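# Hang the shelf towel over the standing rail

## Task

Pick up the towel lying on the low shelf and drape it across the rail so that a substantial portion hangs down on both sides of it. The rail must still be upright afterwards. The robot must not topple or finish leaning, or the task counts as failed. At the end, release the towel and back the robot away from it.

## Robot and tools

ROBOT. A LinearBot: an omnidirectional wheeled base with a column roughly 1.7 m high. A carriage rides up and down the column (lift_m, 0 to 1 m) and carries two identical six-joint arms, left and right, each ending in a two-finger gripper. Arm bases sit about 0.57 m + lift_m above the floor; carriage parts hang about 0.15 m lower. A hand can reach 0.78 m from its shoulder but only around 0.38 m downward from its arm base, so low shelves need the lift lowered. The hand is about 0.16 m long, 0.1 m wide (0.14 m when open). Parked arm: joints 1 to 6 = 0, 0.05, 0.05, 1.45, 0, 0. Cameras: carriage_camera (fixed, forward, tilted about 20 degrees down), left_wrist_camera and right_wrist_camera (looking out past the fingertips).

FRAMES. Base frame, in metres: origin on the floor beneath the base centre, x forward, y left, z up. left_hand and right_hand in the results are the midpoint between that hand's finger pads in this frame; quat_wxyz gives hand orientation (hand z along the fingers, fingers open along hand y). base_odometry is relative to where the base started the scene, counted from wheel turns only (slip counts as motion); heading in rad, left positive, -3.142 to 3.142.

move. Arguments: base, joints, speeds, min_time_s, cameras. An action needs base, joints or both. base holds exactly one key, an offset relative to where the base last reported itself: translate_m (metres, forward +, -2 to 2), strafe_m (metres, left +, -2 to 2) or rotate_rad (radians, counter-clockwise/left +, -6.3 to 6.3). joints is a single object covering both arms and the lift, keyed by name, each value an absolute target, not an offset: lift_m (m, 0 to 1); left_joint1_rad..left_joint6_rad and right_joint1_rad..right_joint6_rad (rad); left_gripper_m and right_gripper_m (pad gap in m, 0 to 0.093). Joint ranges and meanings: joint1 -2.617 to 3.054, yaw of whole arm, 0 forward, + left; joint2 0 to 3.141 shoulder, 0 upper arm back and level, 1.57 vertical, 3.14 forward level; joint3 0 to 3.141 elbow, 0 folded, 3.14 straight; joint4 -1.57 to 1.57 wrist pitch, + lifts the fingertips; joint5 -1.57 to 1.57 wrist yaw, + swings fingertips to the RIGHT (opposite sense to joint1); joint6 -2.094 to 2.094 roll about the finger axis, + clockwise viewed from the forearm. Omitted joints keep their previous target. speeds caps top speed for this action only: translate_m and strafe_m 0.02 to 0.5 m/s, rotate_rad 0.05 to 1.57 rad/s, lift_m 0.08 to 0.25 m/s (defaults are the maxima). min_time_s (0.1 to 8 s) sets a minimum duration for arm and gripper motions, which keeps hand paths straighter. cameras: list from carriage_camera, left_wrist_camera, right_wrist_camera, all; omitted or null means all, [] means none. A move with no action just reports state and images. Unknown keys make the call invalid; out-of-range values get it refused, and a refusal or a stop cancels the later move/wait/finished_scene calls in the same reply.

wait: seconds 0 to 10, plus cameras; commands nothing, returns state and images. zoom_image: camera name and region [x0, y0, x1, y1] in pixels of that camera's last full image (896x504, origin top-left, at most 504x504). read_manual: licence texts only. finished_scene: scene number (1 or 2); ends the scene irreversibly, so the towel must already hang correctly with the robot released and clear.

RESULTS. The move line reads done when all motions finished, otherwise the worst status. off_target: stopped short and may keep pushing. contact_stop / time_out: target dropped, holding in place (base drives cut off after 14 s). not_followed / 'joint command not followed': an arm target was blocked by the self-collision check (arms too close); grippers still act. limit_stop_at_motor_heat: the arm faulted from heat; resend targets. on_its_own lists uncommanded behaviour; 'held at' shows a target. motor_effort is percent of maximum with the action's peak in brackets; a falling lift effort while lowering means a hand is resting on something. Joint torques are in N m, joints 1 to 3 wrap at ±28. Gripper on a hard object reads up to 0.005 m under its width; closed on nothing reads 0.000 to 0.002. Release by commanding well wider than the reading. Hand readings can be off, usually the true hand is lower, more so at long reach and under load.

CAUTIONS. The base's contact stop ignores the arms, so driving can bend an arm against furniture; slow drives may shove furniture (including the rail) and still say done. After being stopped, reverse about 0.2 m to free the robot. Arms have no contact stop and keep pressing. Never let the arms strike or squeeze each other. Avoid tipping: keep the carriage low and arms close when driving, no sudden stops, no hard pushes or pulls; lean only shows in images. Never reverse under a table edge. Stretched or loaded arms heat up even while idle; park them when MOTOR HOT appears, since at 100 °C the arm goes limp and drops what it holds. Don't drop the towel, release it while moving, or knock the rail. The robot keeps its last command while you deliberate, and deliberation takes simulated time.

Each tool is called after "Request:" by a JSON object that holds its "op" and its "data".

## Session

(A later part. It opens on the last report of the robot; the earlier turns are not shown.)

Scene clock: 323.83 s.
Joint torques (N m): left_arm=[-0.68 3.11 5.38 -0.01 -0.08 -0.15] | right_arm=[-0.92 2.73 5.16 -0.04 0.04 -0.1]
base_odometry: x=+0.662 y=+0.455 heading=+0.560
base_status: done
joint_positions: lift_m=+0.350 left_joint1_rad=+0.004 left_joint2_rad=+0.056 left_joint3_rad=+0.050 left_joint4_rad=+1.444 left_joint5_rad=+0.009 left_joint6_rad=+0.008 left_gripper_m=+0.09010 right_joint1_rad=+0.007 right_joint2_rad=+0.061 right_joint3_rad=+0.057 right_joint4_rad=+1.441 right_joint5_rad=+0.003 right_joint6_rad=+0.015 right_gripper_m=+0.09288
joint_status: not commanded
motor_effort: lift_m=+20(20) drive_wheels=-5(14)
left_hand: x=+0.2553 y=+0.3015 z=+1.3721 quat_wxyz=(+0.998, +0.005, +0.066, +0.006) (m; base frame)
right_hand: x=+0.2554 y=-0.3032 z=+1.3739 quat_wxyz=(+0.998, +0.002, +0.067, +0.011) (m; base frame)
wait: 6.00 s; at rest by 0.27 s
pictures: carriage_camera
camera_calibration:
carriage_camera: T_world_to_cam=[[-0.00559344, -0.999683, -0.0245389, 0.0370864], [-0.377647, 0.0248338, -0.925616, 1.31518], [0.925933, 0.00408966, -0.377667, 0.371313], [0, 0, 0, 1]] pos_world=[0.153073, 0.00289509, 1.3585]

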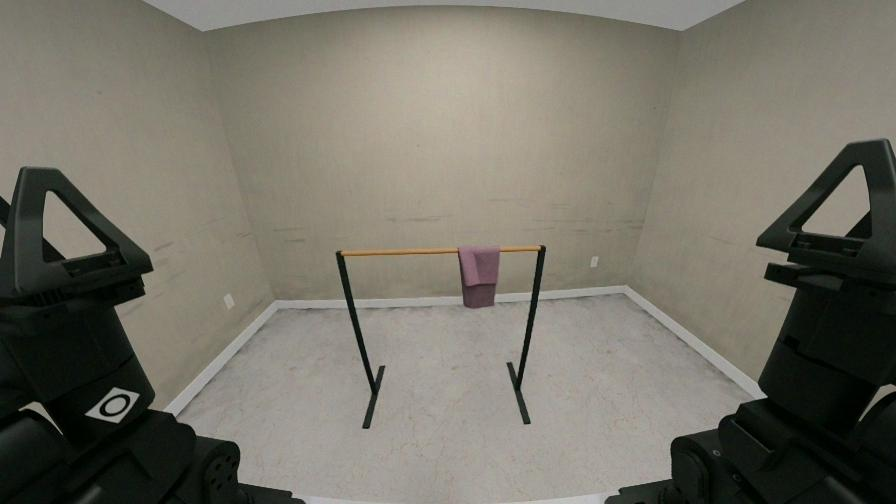

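Request:
{"op": "wait", "data": {"seconds": 10, "cameras": ["carriage_camera"]}}

Request:
{"op": "zoom_image", "data": {"camera": "carriage_camera", "region": [410, 220, 560, 340]}}

Scene clock: 337.67 s.
Joint torques (N m): left_arm=[-0.73 3.1 5.37 -0.02 -0.09 -0.16] | right_arm=[-0.9 2.7 5.15 -0.03 0.05 -0.08]
base_odometry: x=+0.662 y=+0.455 heading=+0.560
base_status: done
joint_positions: lift_m=+0.350 left_joint1_rad=+0.004 left_joint2_rad=+0.056 left_joint3_rad=+0.050 left_joint4_rad=+1.444 left_joint5_rad=+0.009 left_joint6_rad=+0.008 left_gripper_m=+0.09010 right_joint1_rad=+0.007 right_joint2_rad=+0.061 right_joint3_rad=+0.057 right_joint4_rad=+1.441 right_joint5_rad=+0.003 right_joint6_rad=+0.015 right_gripper_m=+0.09288
joint_status: not commanded
motor_effort: lift_m=+20(20) drive_wheels=-5(14)
left_hand: x=+0.2553 y=+0.3015 z=+1.3721 quat_wxyz=(+0.998, +0.005, +0.066, +0.006) (m; base frame)
right_hand: x=+0.2554 y=-0.3032 z=+1.3739 quat_wxyz=(+0.998, +0.002, +0.067, +0.011) (m; base frame)
wait: 10.00 s; at rest from the start
pictures: carriage_camera
camera_calibration:
carriage_camera: T_world_to_cam=[[-0.00559344, -0.999683, -0.0245389, 0.0370864], [-0.377647, 0.0248338, -0.925616, 1.31518], [0.925933, 0.00408966, -0.377667, 0.371313], [0, 0, 0, 1]] pos_world=[0.153073, 0.00289509, 1.3585]

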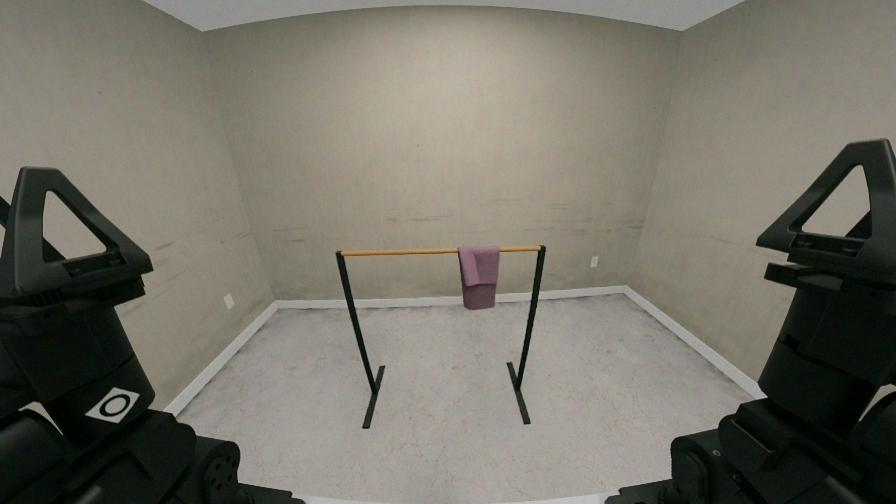

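Scaled by 3.360 from the camera's 896x504 image, which has a finer 1280x720 frame.

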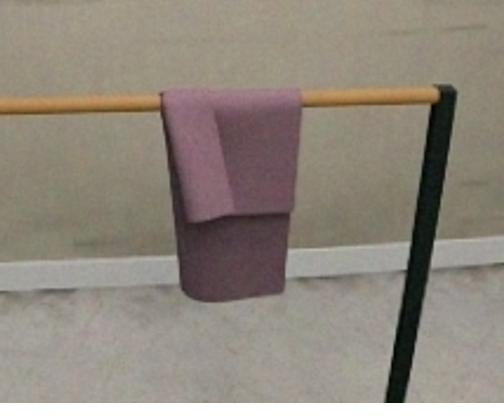

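Request:
{"op": "finished_scene", "data": {"scene": 2}}

The scene is finished: the task was done.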